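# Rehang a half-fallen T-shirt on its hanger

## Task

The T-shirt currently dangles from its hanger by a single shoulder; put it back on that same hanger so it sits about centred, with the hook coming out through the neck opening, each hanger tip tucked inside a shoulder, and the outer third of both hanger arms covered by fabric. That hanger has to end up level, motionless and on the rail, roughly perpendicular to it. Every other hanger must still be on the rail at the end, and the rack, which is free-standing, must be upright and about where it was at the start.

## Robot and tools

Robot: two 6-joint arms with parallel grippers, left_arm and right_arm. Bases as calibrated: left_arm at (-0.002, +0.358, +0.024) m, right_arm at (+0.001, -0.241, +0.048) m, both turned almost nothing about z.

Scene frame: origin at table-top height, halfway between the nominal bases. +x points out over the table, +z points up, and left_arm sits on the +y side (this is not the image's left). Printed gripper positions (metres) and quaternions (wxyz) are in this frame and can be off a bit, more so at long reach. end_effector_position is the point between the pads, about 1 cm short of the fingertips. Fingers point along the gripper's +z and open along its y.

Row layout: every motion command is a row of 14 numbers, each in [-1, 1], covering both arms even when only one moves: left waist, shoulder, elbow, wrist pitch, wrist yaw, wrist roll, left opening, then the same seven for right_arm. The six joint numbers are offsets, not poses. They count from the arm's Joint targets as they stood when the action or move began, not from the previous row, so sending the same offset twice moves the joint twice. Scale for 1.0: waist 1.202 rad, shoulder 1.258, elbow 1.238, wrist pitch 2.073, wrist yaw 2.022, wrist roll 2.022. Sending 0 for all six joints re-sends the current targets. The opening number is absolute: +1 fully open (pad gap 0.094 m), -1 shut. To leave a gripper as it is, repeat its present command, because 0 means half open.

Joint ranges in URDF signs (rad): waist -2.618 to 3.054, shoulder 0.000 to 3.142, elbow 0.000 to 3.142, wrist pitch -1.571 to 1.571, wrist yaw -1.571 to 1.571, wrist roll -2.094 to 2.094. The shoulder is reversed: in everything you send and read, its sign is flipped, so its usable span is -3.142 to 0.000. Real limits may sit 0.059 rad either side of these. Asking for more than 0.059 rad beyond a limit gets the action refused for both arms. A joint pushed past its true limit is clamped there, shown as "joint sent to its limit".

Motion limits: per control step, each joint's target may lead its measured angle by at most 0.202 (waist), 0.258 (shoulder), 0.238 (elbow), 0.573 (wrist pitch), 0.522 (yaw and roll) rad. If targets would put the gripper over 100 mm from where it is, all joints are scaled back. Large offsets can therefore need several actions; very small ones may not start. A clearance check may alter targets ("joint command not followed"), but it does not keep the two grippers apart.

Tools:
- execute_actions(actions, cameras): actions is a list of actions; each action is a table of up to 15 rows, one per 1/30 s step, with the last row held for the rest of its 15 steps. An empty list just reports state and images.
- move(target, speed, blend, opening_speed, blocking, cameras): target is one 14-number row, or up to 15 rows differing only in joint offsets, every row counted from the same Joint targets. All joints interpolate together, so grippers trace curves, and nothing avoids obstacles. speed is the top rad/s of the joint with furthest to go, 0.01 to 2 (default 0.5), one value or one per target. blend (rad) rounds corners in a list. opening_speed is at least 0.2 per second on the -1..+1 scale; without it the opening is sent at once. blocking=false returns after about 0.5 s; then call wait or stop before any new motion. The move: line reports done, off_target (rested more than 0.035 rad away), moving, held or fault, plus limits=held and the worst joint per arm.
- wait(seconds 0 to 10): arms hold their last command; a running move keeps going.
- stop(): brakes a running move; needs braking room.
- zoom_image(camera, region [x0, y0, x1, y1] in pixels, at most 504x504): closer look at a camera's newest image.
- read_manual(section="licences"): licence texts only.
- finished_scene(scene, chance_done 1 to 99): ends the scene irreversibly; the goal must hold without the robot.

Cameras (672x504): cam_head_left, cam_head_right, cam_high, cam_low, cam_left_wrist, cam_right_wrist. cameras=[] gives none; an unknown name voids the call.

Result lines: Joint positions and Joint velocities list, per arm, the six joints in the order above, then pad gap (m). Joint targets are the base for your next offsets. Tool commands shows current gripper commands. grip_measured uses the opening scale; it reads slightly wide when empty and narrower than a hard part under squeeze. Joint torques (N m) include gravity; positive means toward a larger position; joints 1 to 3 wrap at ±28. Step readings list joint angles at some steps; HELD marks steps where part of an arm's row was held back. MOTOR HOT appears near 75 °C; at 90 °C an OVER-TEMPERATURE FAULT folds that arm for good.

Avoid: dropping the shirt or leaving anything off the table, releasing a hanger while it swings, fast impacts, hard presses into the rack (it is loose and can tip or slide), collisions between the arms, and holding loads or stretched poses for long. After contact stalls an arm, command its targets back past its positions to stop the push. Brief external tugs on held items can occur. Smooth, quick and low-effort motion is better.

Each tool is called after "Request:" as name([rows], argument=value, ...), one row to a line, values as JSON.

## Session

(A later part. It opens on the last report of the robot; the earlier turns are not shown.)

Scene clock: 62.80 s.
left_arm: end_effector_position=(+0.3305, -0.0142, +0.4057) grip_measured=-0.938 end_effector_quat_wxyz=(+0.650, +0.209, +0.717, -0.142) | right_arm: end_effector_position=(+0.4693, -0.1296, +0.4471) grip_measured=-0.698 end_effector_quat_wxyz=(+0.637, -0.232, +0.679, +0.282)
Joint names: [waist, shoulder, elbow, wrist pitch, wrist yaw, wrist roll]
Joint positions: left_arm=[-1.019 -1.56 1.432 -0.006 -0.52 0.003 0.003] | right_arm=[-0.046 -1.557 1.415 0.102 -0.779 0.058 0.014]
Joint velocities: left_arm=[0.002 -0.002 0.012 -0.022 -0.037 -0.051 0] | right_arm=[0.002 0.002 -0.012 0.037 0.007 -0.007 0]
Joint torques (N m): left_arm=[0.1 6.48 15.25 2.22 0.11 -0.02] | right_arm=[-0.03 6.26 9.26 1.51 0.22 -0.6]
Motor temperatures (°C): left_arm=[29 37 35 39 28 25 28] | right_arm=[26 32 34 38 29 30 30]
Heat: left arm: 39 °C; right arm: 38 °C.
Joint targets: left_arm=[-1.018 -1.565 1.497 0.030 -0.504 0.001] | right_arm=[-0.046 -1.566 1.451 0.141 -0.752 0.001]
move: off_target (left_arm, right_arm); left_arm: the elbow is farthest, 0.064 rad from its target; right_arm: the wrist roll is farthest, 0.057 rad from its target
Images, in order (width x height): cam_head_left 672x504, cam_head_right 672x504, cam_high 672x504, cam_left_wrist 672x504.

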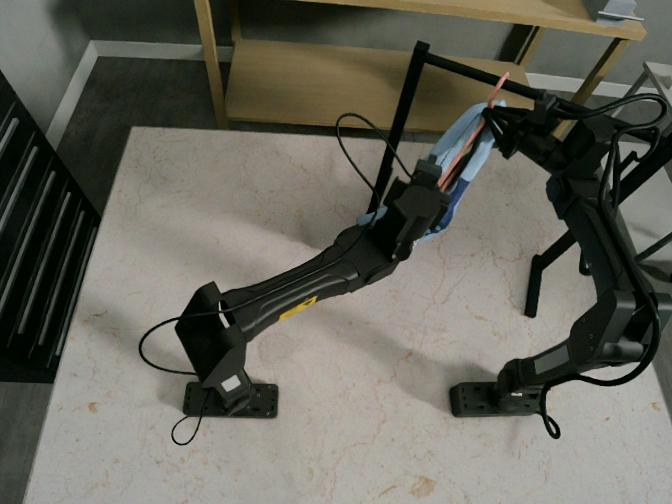

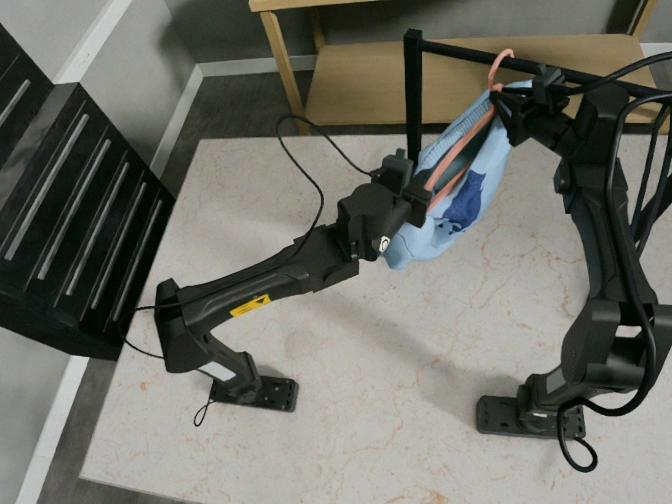

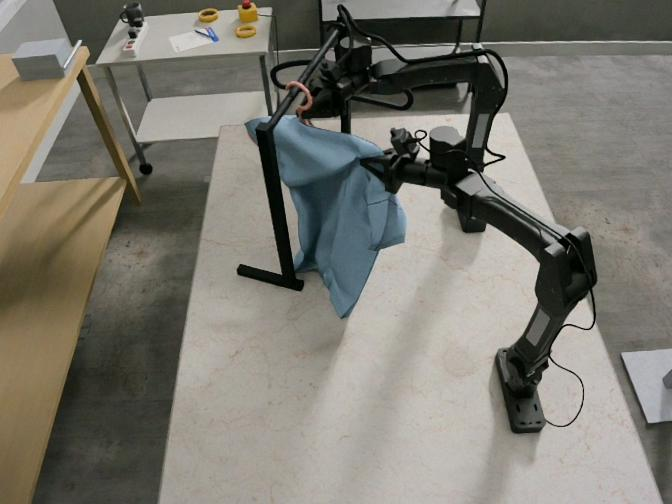

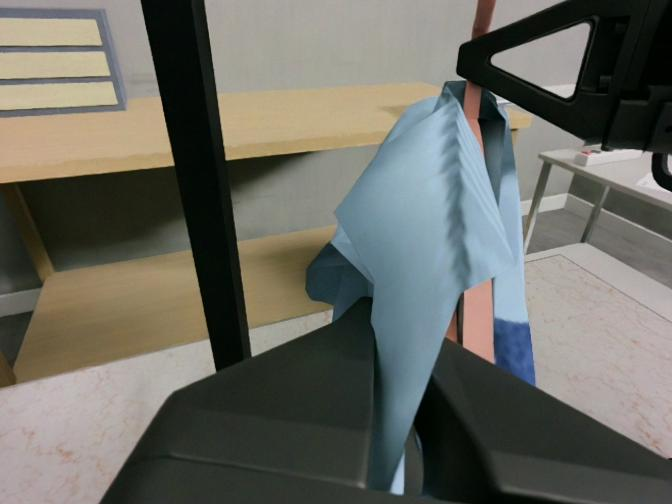

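Request:
move(target=[0.054,-0.2045,0.261,-0.03,0.032,0,-1,0,0,0,0,0,0,-1], speed=0.15, cameras=["cam_left_wrist","cam_head_right","cam_head_left","cam_high"])

Request:
zoom_image(camera="cam_high", region=[210, 50, 470, 330])

Scene clock: 65.87 s.
left_arm: end_effector_position=(+0.3840, -0.0532, +0.4338) grip_measured=-0.938 end_effector_quat_wxyz=(+0.665, +0.194, +0.704, -0.157) | right_arm: end_effector_position=(+0.4732, -0.1351, +0.4485) grip_measured=-0.705 end_effector_quat_wxyz=(+0.648, -0.234, +0.676, +0.260)
Joint names: [waist, shoulder, elbow, wrist pitch, wrist yaw, wrist roll]
Joint positions: left_arm=[-0.956 -1.806 1.768 -0.036 -0.459 0.005 0.003] | right_arm=[-0.049 -1.557 1.415 0.11 -0.75 0.026 0.014]
Joint velocities: left_arm=[-0.007 0.002 -0.002 -0.066 -0.007 -0.051 -0.002] | right_arm=[0.002 0.012 -0.022 -0.007 0.022 -0.007 0]
Joint torques (N m): left_arm=[0.1 7.87 14.15 1.92 0.12 0.02] | right_arm=[0.23 6.3 9.28 1.45 -0.01 -0.26]
Motor temperatures (°C): left_arm=[29 37 36 40 28 25 28] | right_arm=[26 32 34 38 29 30 30]
Heat: left arm: 40 °C; right arm: 38 °C.
Joint targets: left_arm=[-0.953 -1.822 1.820 -0.032 -0.440 0.001] | right_arm=[-0.046 -1.566 1.451 0.141 -0.752 0.001]
move: off_target (left_arm, right_arm); left_arm: the elbow is farthest, 0.052 rad from its target; right_arm: the elbow is farthest, 0.036 rad from its target
Images, in order (width x height): cam_head_left 672x504, cam_head_right 672x504, cam_high 672x504, cam_left_wrist 672x504.

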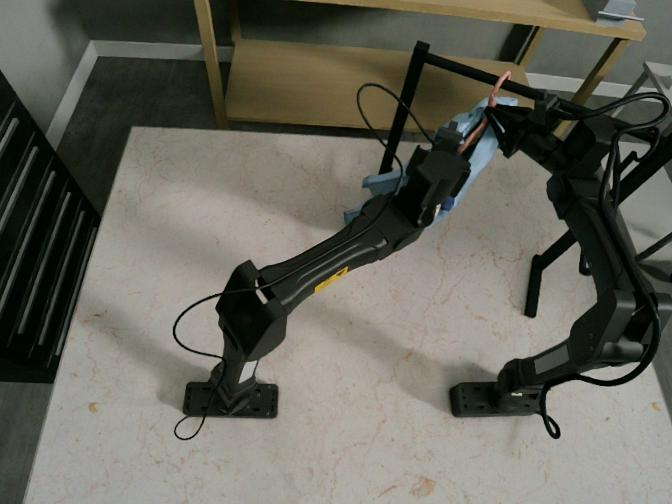

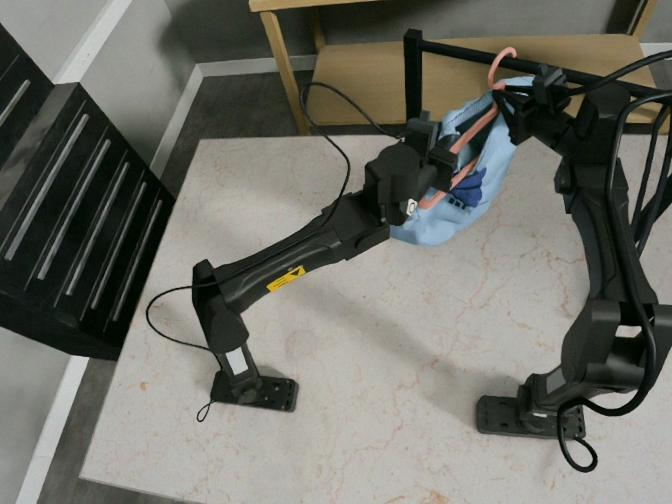

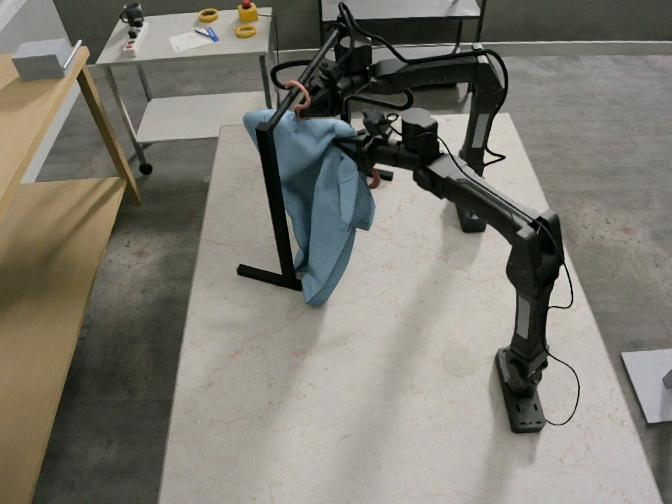

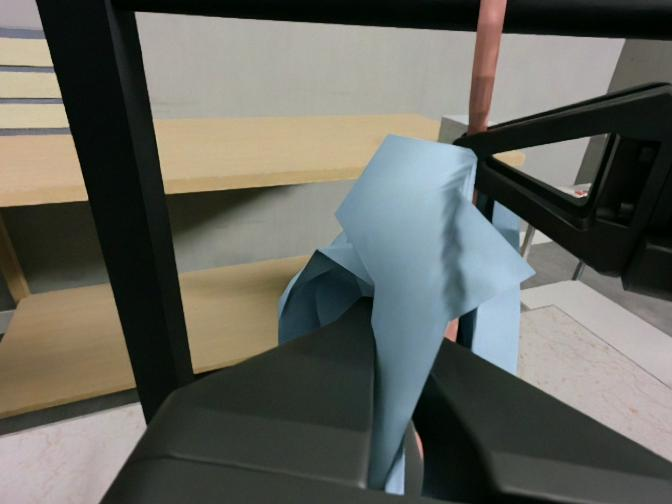

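Scaled by 1.800 from the camera's 672x504 image, which has a finer 960x720 frame.

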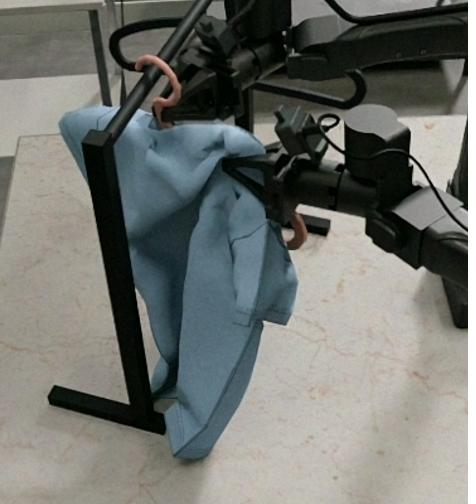

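Request:
move([
  [-0.054,0.2045,-0.261,0.03,-0.032,0,-1,0,0,0,0,0,0,-1],
  [-0.133,0.395,-0.495,0.054,-0.0785,0,-1,0,0,0,0,0,0,-1],
  [-0.164,0.486,-0.653,0.092,-0.097,0,-1,0,0,0,0,0,0,-1],
], speed=0.2, blend=0.03, cameras=["cam_left_wrist","cam_head_right","cam_head_left","cam_high"])

Request:
zoom_image(camera="cam_head_right", region=[360, 60, 580, 290])

Request:
zoom_image(camera="cam_high", region=[210, 50, 470, 330])

Scene clock: 71.33 s.
left_arm: end_effector_position=(+0.2620, +0.0307, +0.3713) grip_measured=-0.938 end_effector_quat_wxyz=(+0.654, +0.221, +0.708, -0.152) | right_arm: end_effector_position=(+0.4661, -0.1235, +0.4490) grip_measured=-0.705 end_effector_quat_wxyz=(+0.635, -0.241, +0.673, +0.291)
Joint names: [waist, shoulder, elbow, wrist pitch, wrist yaw, wrist roll]
Joint positions: left_arm=[-1.134 -1.262 1.034 0.108 -0.603 0.005 0.003] | right_arm=[-0.038 -1.557 1.415 0.11 -0.799 0.063 0.014]
Joint velocities: left_arm=[-0.027 -0.002 -0.007 0.007 -0.022 -0.051 0] | right_arm=[0.002 -0.007 0.002 -0.095 0.007 -0.037 0.001]
Joint torques (N m): left_arm=[-1.61 8.59 7.17 2.31 -0.36 -0.02] | right_arm=[-0.62 6.26 9.2 1.43 0.43 -0.65]
Motor temperatures (°C): left_arm=[29 37 36 40 28 25 28] | right_arm=[26 32 34 39 29 30 30]
Heat: left arm: 40 °C; right arm: 39 °C.
Joint targets: left_arm=[-1.150 -1.211 1.011 0.159 -0.636 0.001] | right_arm=[-0.046 -1.566 1.451 0.141 -0.752 0.001]
move: off_target (left_arm, right_arm); left_arm: the shoulder is farthest, 0.052 rad from its target; right_arm: the wrist roll is farthest, 0.062 rad from its target
Images, in order (width x height): cam_head_left 672x504, cam_head_right 672x504, cam_high 672x504, cam_left_wrist 672x504.

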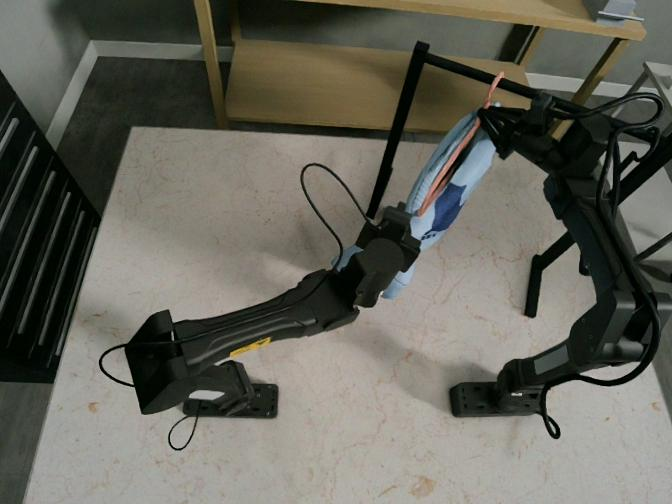

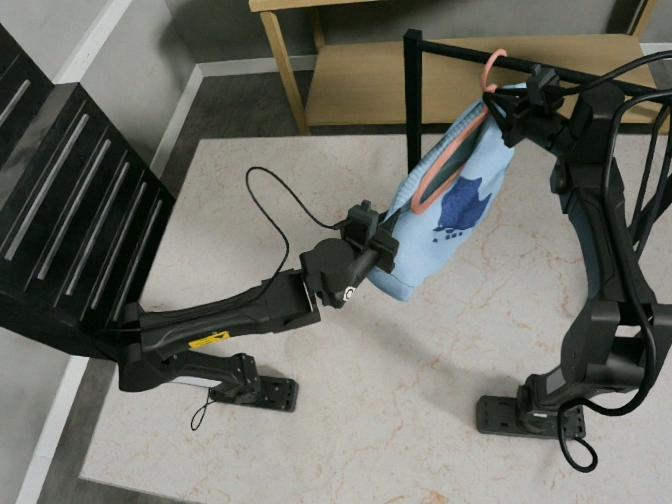

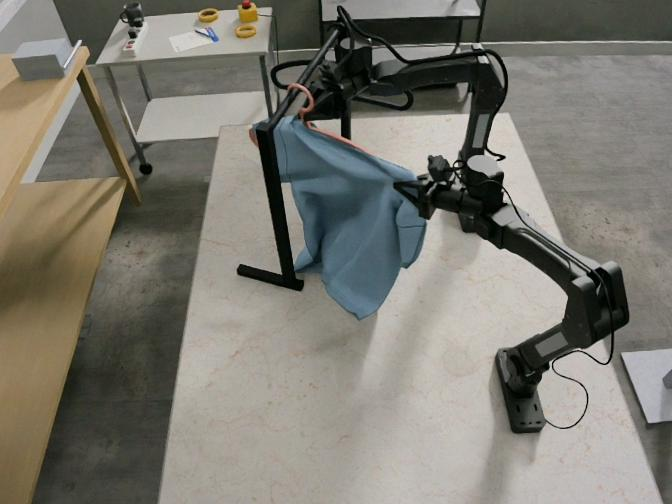

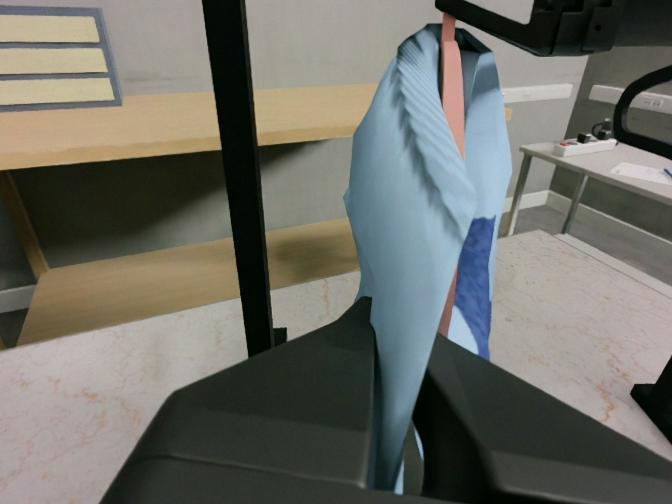

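Scaled by 2.191 from the camera's 672x504 image, which has a finer 960x720 frame.

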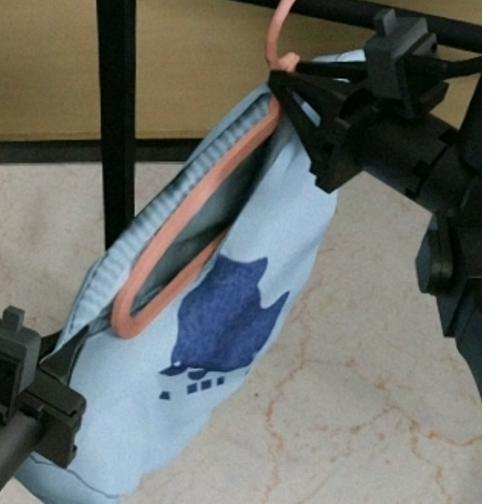

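Scaled by 1.800 from the camera's 672x504 image, which has a finer 960x720 frame.

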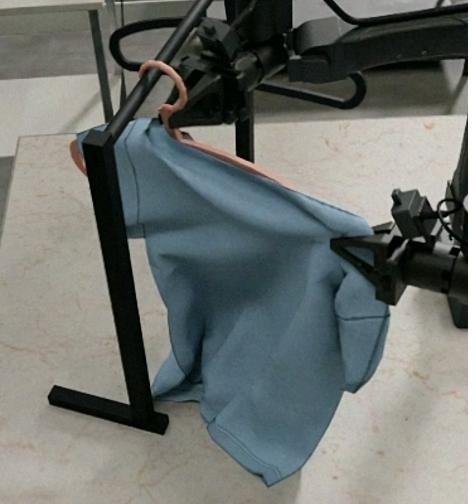

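Request:
move(target=[-0.098,-0.081,0.075,0.01,-0.058,0,-1,0,0,0,0,0,0,-1], speed=0.2, cameras=["cam_left_wrist","cam_head_right"])

Request:
zoom_image(camera="cam_head_right", region=[340, 60, 560, 290])

Scene clock: 72.97 s.
left_arm: end_effector_position=(+0.2430, +0.0133, +0.3716) grip_measured=-0.938 end_effector_quat_wxyz=(+0.660, +0.210, +0.708, -0.139) | right_arm: end_effector_position=(+0.4655, -0.1229, +0.4491) grip_measured=-0.704 end_effector_quat_wxyz=(+0.635, -0.242, +0.673, +0.293)
Joint names: [waist, shoulder, elbow, wrist pitch, wrist yaw, wrist roll]
Joint positions: left_arm=[-1.243 -1.313 1.065 0.126 -0.747 -0.003 0.003] | right_arm=[-0.038 -1.557 1.415 0.11 -0.803 0.064 0.014]
Joint velocities: left_arm=[-0.017 0.012 -0.012 -0.066 -0.066 0.007 0] | right_arm=[0.002 0.007 0.012 0.022 -0.022 -0.066 0]
Joint torques (N m): left_arm=[-2.36 4.71 12.9 2.28 -0.12 -0.01] | right_arm=[-0.61 6.22 9.21 1.43 0.48 -0.65]
Motor temperatures (°C): left_arm=[29 37 36 41 28 25 28] | right_arm=[26 32 34 39 29 30 30]
Heat: left arm: 41 °C; right arm: 39 °C.
Joint targets: left_arm=[-1.268 -1.313 1.104 0.179 -0.753 0.001] | right_arm=[-0.046 -1.566 1.451 0.141 -0.752 0.001]
move: off_target (left_arm, right_arm); left_arm: the wrist pitch is farthest, 0.053 rad from its target; right_arm: the wrist roll is farthest, 0.063 rad from its target
Images, in order (width x height): cam_head_right 672x504, cam_left_wrist 672x504.

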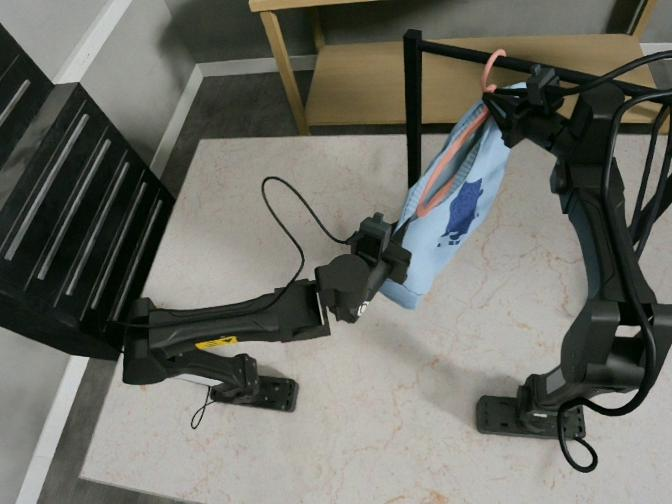

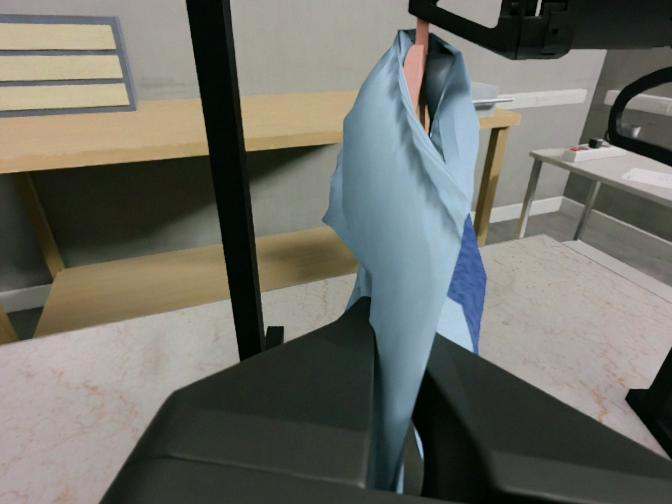

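Scaled by 2.191 from the camera's 672x504 image, which has a finer 960x720 frame.

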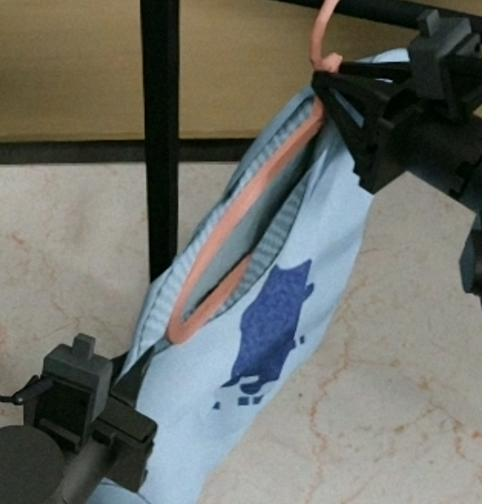

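Request:
move(target=[-0.0125,-0.071,0.263,-0.10,-0.008,0,-1,0,0,0,0,0,0,-1], speed=0.2, cameras=["cam_left_wrist","cam_head_right","cam_head_left"])

Request:
zoom_image(camera="cam_head_right", region=[340, 60, 560, 290])

Scene clock: 75.30 s.
left_arm: end_effector_position=(+0.2484, -0.0035, +0.4322) grip_measured=-0.938 end_effector_quat_wxyz=(+0.668, +0.199, +0.705, -0.134) | right_arm: end_effector_position=(+0.4639, -0.1214, +0.4500) grip_measured=-0.697 end_effector_quat_wxyz=(+0.631, -0.240, +0.673, +0.303)
Joint names: [waist, shoulder, elbow, wrist pitch, wrist yaw, wrist roll]
Joint positions: left_arm=[-1.254 -1.41 1.364 -0.056 -0.783 0.005 0.003] | right_arm=[-0.038 -1.557 1.417 0.11 -0.815 0.083 0.014]
Joint velocities: left_arm=[0.007 0.017 -0.002 -0.066 0.007 0.007 0] | right_arm=[0.002 0.012 -0.002 0.007 0.066 -0.007 0]
Joint torques (N m): left_arm=[-2.63 5.72 15.34 2.05 0.02 0.02] | right_arm=[-0.59 6.24 9.06 1.43 0.6 -0.85]
Motor temperatures (°C): left_arm=[29 37 36 41 28 25 28] | right_arm=[26 32 34 39 29 30 30]
Heat: left arm: 41 °C; right arm: 39 °C.
Joint targets: left_arm=[-1.283 -1.402 1.430 -0.028 -0.769 0.001] | right_arm=[-0.046 -1.566 1.451 0.141 -0.752 0.001]
move: off_target (left_arm, right_arm); left_arm: the elbow is farthest, 0.066 rad from its target; right_arm: the wrist roll is farthest, 0.082 rad from its target
Images, in order (width x height): cam_head_left 672x504, cam_head_right 672x504, cam_left_wrist 672x504.

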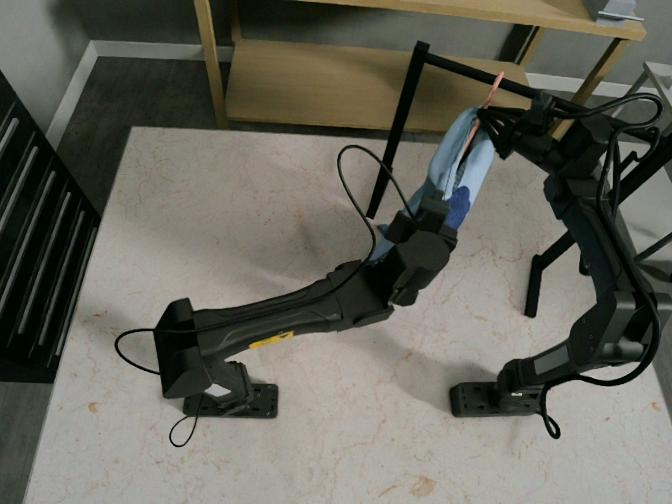

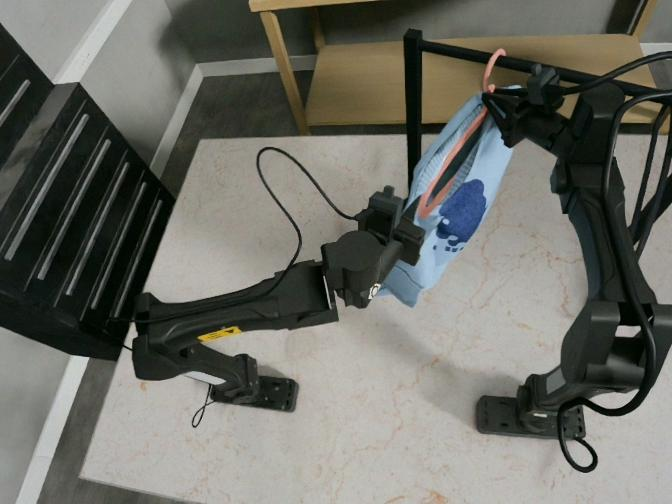

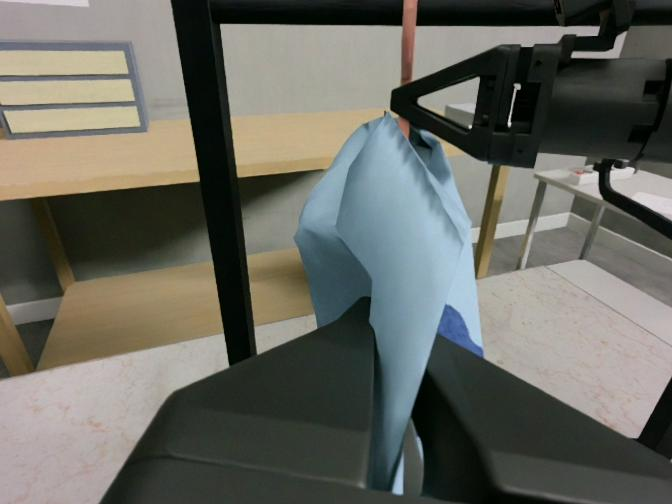

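Scaled by 2.191 from the camera's 672x504 image, which has a finer 960x720 frame.

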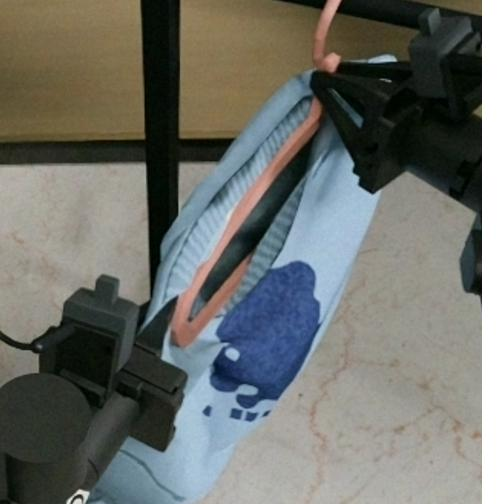

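Request:
move(target=[0.077,-0.077,0.04,0.012,0.046,0,-1,0,0,0,0,0,0,-1], speed=0.15, cameras=["cam_left_wrist","cam_head_right","cam_high"])

Request:
zoom_image(camera="cam_head_right", region=[340, 60, 560, 290])

Request:
zoom_image(camera="cam_high", region=[210, 50, 470, 330])

Scene clock: 76.83 s.
left_arm: end_effector_position=(+0.2769, -0.0172, +0.4197) grip_measured=-0.938 end_effector_quat_wxyz=(+0.659, +0.205, +0.713, -0.124) | right_arm: end_effector_position=(+0.4658, -0.1238, +0.4499) grip_measured=-0.698 end_effector_quat_wxyz=(+0.635, -0.240, +0.673, +0.294)
Joint names: [waist, shoulder, elbow, wrist pitch, wrist yaw, wrist roll]
Joint positions: left_arm=[-1.184 -1.496 1.419 -0.058 -0.717 0.005 0.003] | right_arm=[-0.039 -1.557 1.417 0.11 -0.802 0.069 0.014]
Joint velocities: left_arm=[0.002 0.017 -0.007 -0.066 0.037 -0.022 0] | right_arm=[-0.007 0.027 -0.007 -0.022 -0.066 -0.007 0]
Joint torques (N m): left_arm=[-0.51 6.17 14.78 2.34 0.33 0.02] | right_arm=[-0.5 6.23 9.07 1.42 0.47 -0.7]
Motor temperatures (°C): left_arm=[29 37 36 41 28 25 28] | right_arm=[26 32 34 39 29 30 30]
Heat: left arm: 41 °C; right arm: 39 °C.
Joint targets: left_arm=[-1.191 -1.499 1.479 -0.003 -0.676 0.001] | right_arm=[-0.046 -1.566 1.451 0.141 -0.752 0.001]
move: off_target (left_arm, right_arm); left_arm: the elbow is farthest, 0.061 rad from its target; right_arm: the wrist roll is farthest, 0.068 rad from its target
Images, in order (width x height): cam_head_right 672x504, cam_high 672x504, cam_left_wrist 672x504.

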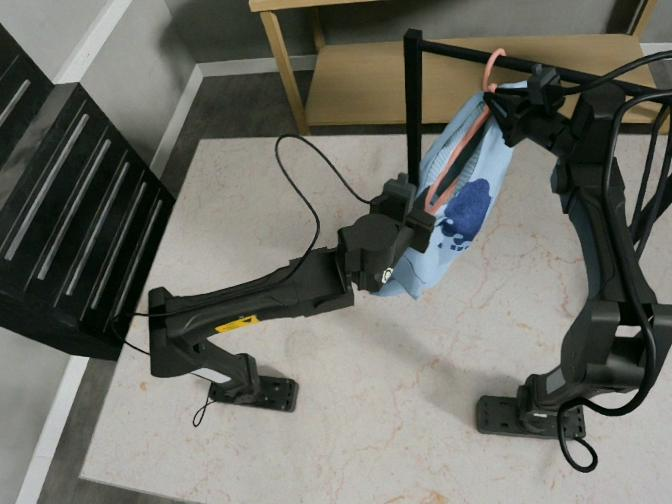

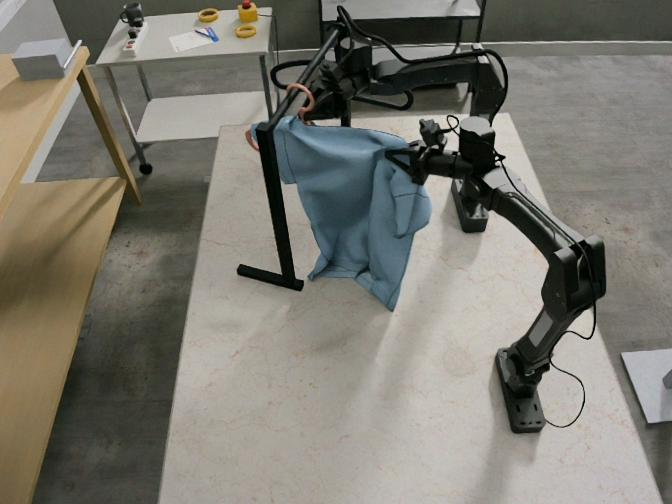

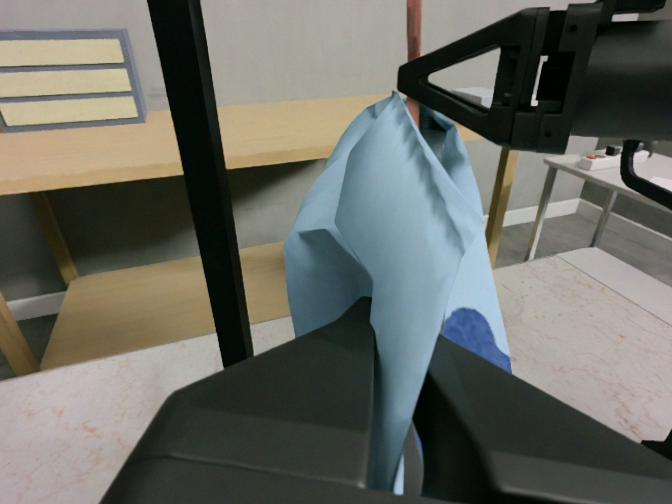

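Scaled by 2.191 from the camera's 672x504 image, which has a finer 960x720 frame.

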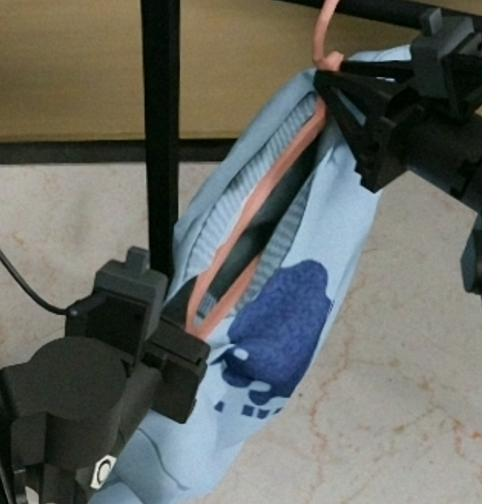

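Scaled by 1.800 from the camera's 672x504 image, which has a finer 960x720 frame.

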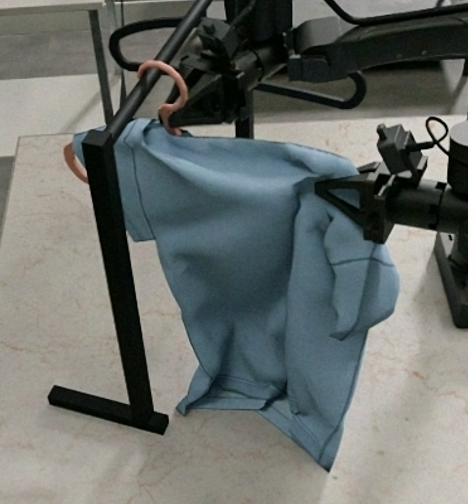

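Request:
move([
  [0.077,-0.077,0.04,0.012,0.0455,0,-1,0,0,0,0,0,0,-1],
  [0.122,-0.16,0.13,0.008,0.072,0,-1,0,0,0,0,0,0,-1],
], speed=0.15, blend=0.03, cameras=["cam_left_wrist","cam_head_right","cam_high"])

Request:
zoom_image(camera="cam_head_right", region=[340, 60, 560, 290])

Request:
zoom_image(camera="cam_high", region=[210, 50, 470, 330])

Scene clock: 78.93 s.
left_arm: end_effector_position=(+0.3402, -0.0421, +0.4110) grip_measured=-0.938 end_effector_quat_wxyz=(+0.649, +0.209, +0.720, -0.131) | right_arm: end_effector_position=(+0.4719, -0.1332, +0.4497) grip_measured=-0.708 end_effector_quat_wxyz=(+0.651, -0.245, +0.672, +0.256)
Joint names: [waist, shoulder, elbow, wrist pitch, wrist yaw, wrist roll]
Joint positions: left_arm=[-1.043 -1.682 1.593 -0.058 -0.562 0.005 0.003] | right_arm=[-0.047 -1.557 1.417 0.11 -0.759 0.005 0.014]
Joint velocities: left_arm=[-0.002 0.017 -0.007 -0.037 -0.022 -0.022 0] | right_arm=[0.007 0.002 -0.012 0.007 -0.007 0.066 0]
Joint torques (N m): left_arm=[-0.03 6.48 13.7 2.55 0.25 0.02] | right_arm=[0.12 6.24 9.06 1.44 0.06 -0.11]
Motor temperatures (°C): left_arm=[29 36 36 41 28 25 28] | right_arm=[26 32 34 39 29 30 30]
Heat: left arm: 41 °C; right arm: 39 °C.
Joint targets: left_arm=[-1.044 -1.700 1.640 0.014 -0.531 0.001] | right_arm=[-0.046 -1.566 1.451 0.141 -0.752 0.001]
move: off_target (left_arm); left_arm: the wrist pitch is farthest, 0.071 rad from its target
Images, in order (width x height): cam_head_right 672x504, cam_high 672x504, cam_left_wrist 672x504.

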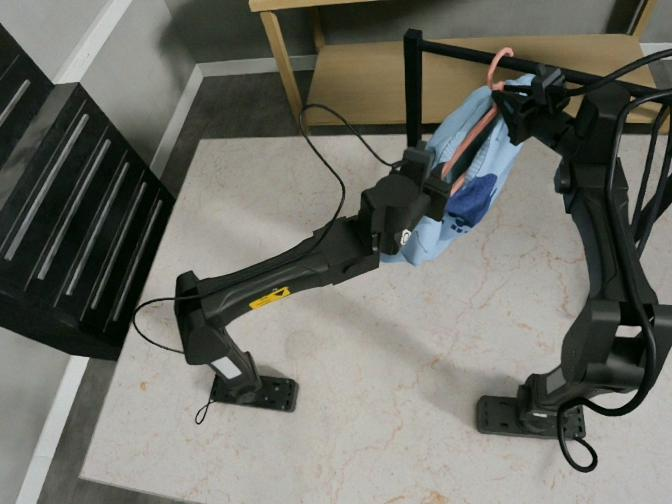

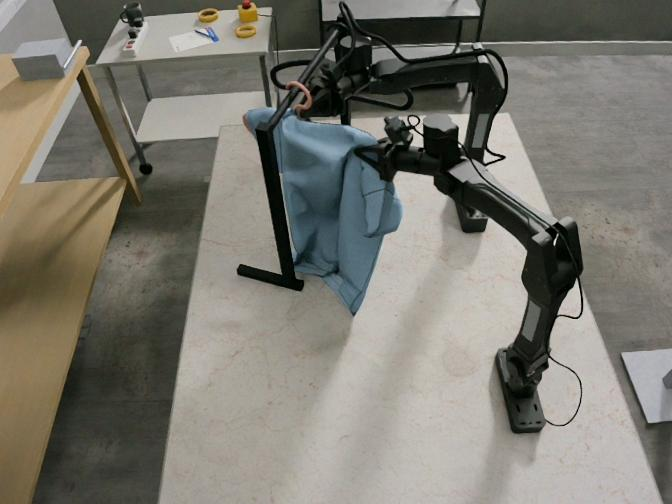

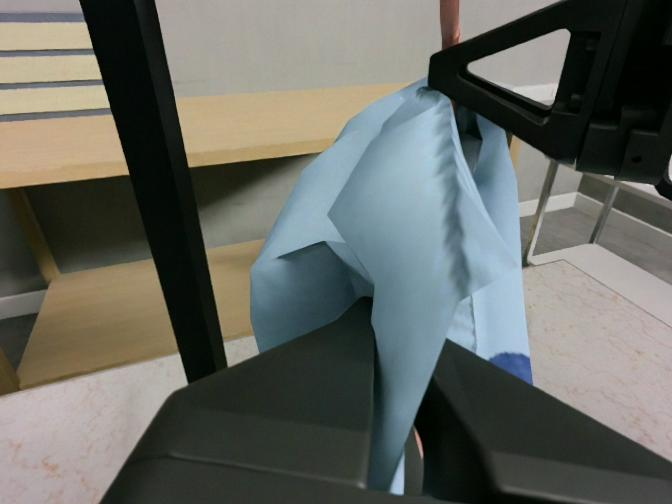

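Scaled by 2.191 from the camera's 672x504 image, which has a finer 960x720 frame.

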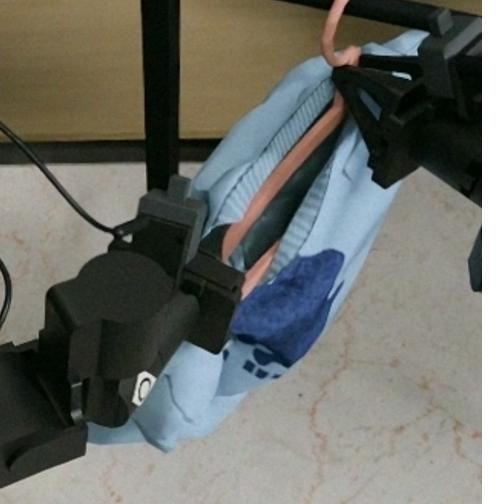

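Scaled by 1.800 from the camera's 672x504 image, which has a finer 960x720 frame.

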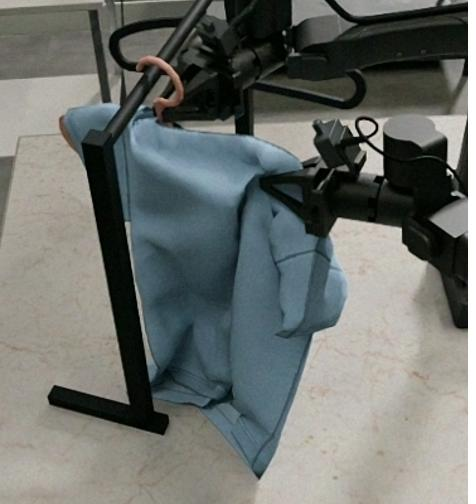

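Request:
move(target=[0.061,-0.152,0.1745,-0.007,0.0366,0,-1,0,0,0,0,0,0,-1], speed=0.15, cameras=["cam_left_wrist","cam_head_right","cam_high"])

Request:
zoom_image(camera="cam_head_right", region=[360, 40, 580, 270])

Request:
zoom_image(camera="cam_high", region=[210, 50, 470, 330])

Scene clock: 81.00 s.
left_arm: end_effector_position=(+0.3882, -0.0667, +0.4200) grip_measured=-0.938 end_effector_quat_wxyz=(+0.658, +0.197, +0.712, -0.144) | right_arm: end_effector_position=(+0.4760, -0.1376, +0.4476) grip_measured=-0.710 end_effector_quat_wxyz=(+0.654, -0.241, +0.675, +0.244)
Joint names: [waist, shoulder, elbow, wrist pitch, wrist yaw, wrist roll]
Joint positions: left_arm=[-0.971 -1.863 1.815 -0.056 -0.488 0.005 0.003] | right_arm=[-0.05 -1.562 1.417 0.11 -0.737 -0.009 0.014]
Joint velocities: left_arm=[-0.012 0.007 -0.012 -0.007 0.066 0.037 0] | right_arm=[0.002 0.027 -0.012 -0.037 0.051 0.066 -0.002]
Joint torques (N m): left_arm=[-0.05 7.54 13.11 2.41 0.2 -0.03] | right_arm=[0.35 6.72 9.11 1.45 -0.11 0.03]
Motor temperatures (°C): left_arm=[29 36 36 41 28 25 28] | right_arm=[26 32 34 40 29 30 30]
Heat: left arm: 41 °C; right arm: 40 °C.
Joint targets: left_arm=[-0.970 -1.891 1.856 -0.001 -0.457 0.001] | right_arm=[-0.046 -1.566 1.451 0.141 -0.752 0.001]
move: off_target (left_arm); left_arm: the wrist pitch is farthest, 0.056 rad from its target
Images, in order (width x height): cam_head_right 672x504, cam_high 672x504, cam_left_wrist 672x504.

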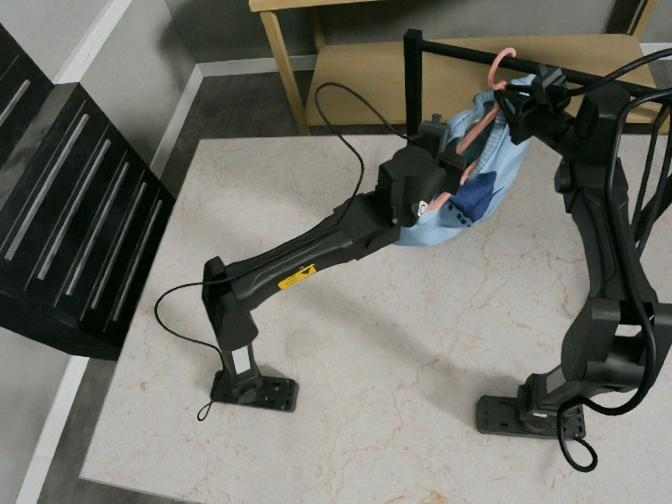

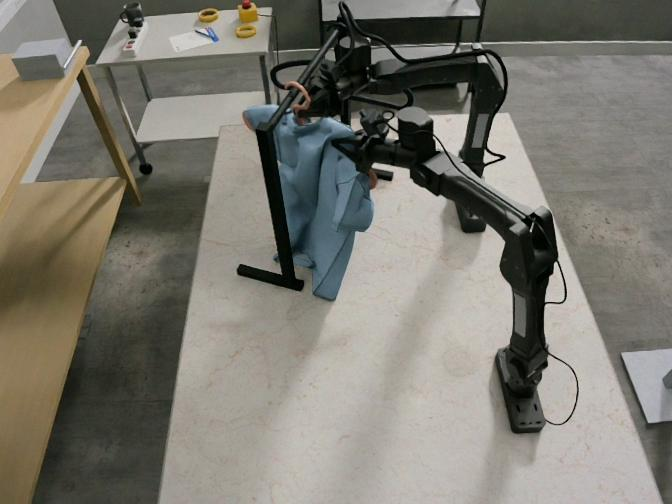

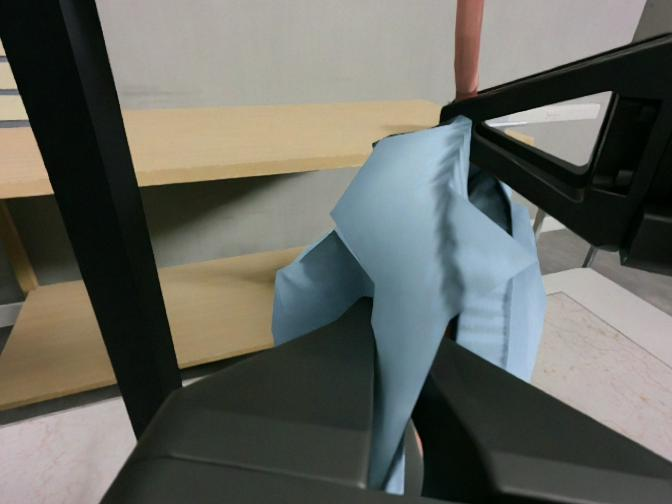

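Scaled by 2.191 from the camera's 672x504 image, which has a finer 960x720 frame.

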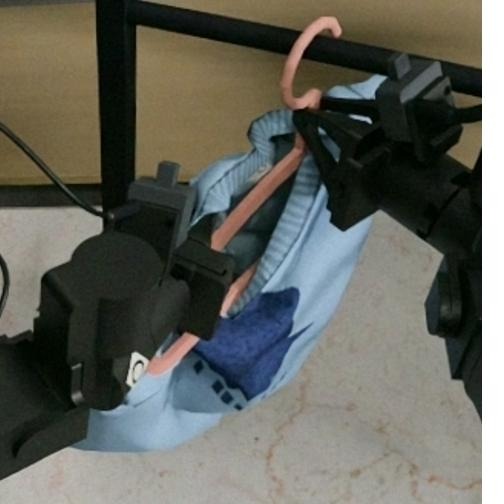

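Scaled by 1.800 from the camera's 672x504 image, which has a finer 960x720 frame.

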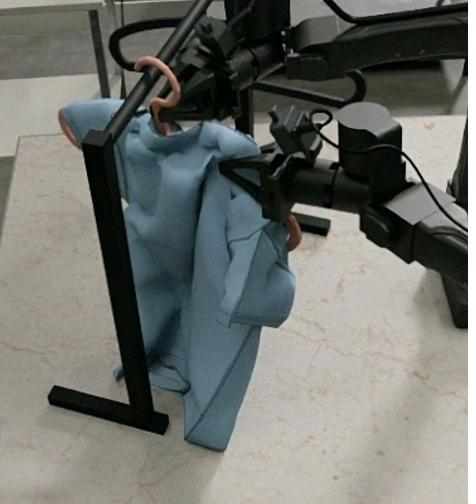

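Request:
move([
  [-0.061,0.152,-0.1745,0.007,-0.0366,0,-1,0,0,0,0,0,0,-1],
  [-0.184,0.3116,-0.3045,-0.001,-0.108,0,-1,0,0,0,0,0,0,-1],
  [-0.26,0.3887,-0.344,-0.013,-0.154,0,-1,0,0,0,0,0,0,-1],
], speed=0.25, blend=0.03, cameras=["cam_left_wrist","cam_head_right","cam_high"])

Request:
zoom_image(camera="cam_head_right", region=[360, 60, 540, 290])

Scene clock: 84.40 s.
left_arm: end_effector_position=(+0.2551, -0.0157, +0.4432) grip_measured=-0.938 end_effector_quat_wxyz=(+0.673, +0.189, +0.701, -0.139) | right_arm: end_effector_position=(+0.4647, -0.1226, +0.4495) grip_measured=-0.704 end_effector_quat_wxyz=(+0.631, -0.245, +0.672, +0.301)
Joint names: [waist, shoulder, elbow, wrist pitch, wrist yaw, wrist roll]
Joint positions: left_arm=[-1.248 -1.467 1.439 -0.05 -0.784 0.005 0.003] | right_arm=[-0.042 -1.562 1.421 0.11 -0.823 0.072 0.014]
Joint velocities: left_arm=[-0.002 -0.012 0.012 -0.007 0.022 0.037 -0.001] | right_arm=[0.007 0.002 0.012 0.007 0.066 -0.007 0]
Joint torques (N m): left_arm=[-3.04 11.23 8.2 1.98 0.09 0.02] | right_arm=[-0.29 6.69 8.77 1.42 0.69 -0.74]
Motor temperatures (°C): left_arm=[29 37 36 42 28 25 28] | right_arm=[26 32 34 40 29 30 30]
Heat: left arm: 42 °C; right arm: 40 °C.
Joint targets: left_arm=[-1.283 -1.403 1.430 -0.028 -0.768 0.001] | right_arm=[-0.046 -1.566 1.451 0.141 -0.752 0.001]
move: off_target (left_arm, right_arm); left_arm: the shoulder is farthest, 0.065 rad from its target; right_arm: the wrist yaw is farthest, 0.071 rad from its target
Images, in order (width x height): cam_head_right 672x504, cam_high 672x504, cam_left_wrist 672x504.

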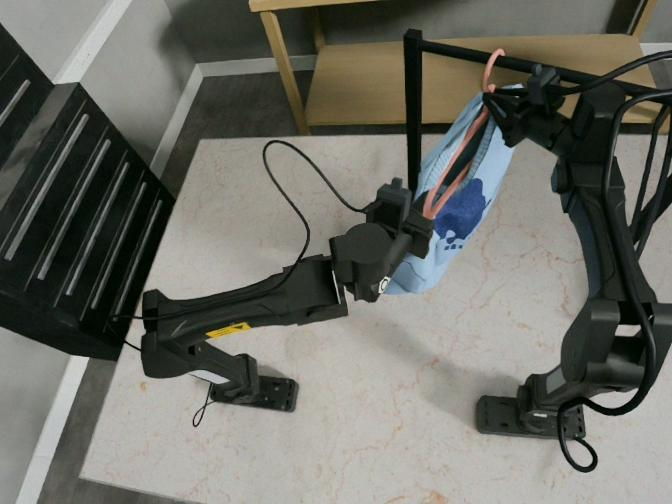

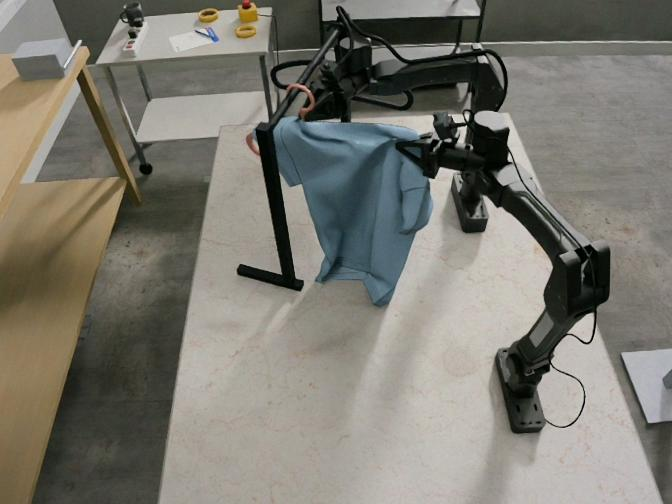

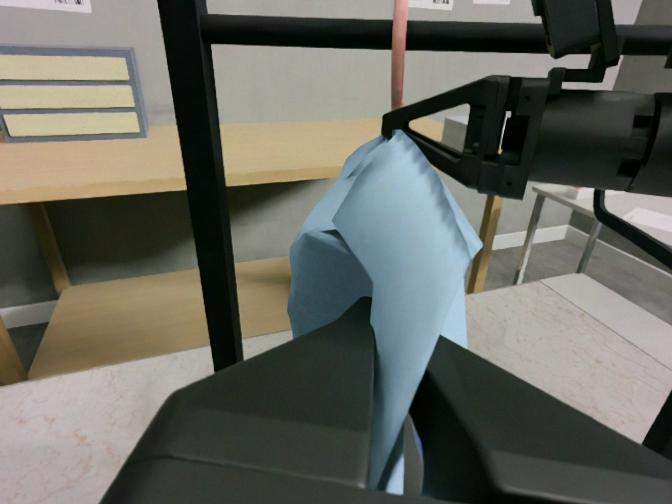

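Scaled by 2.191 from the camera's 672x504 image, which has a finer 960x720 frame.

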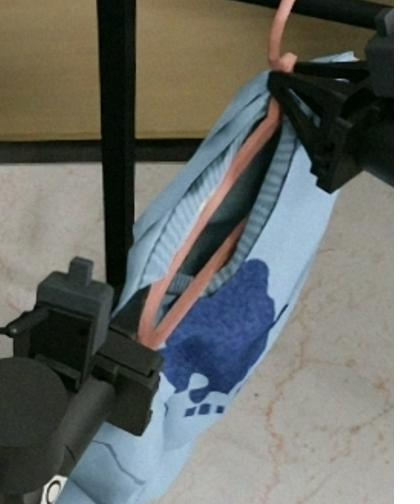

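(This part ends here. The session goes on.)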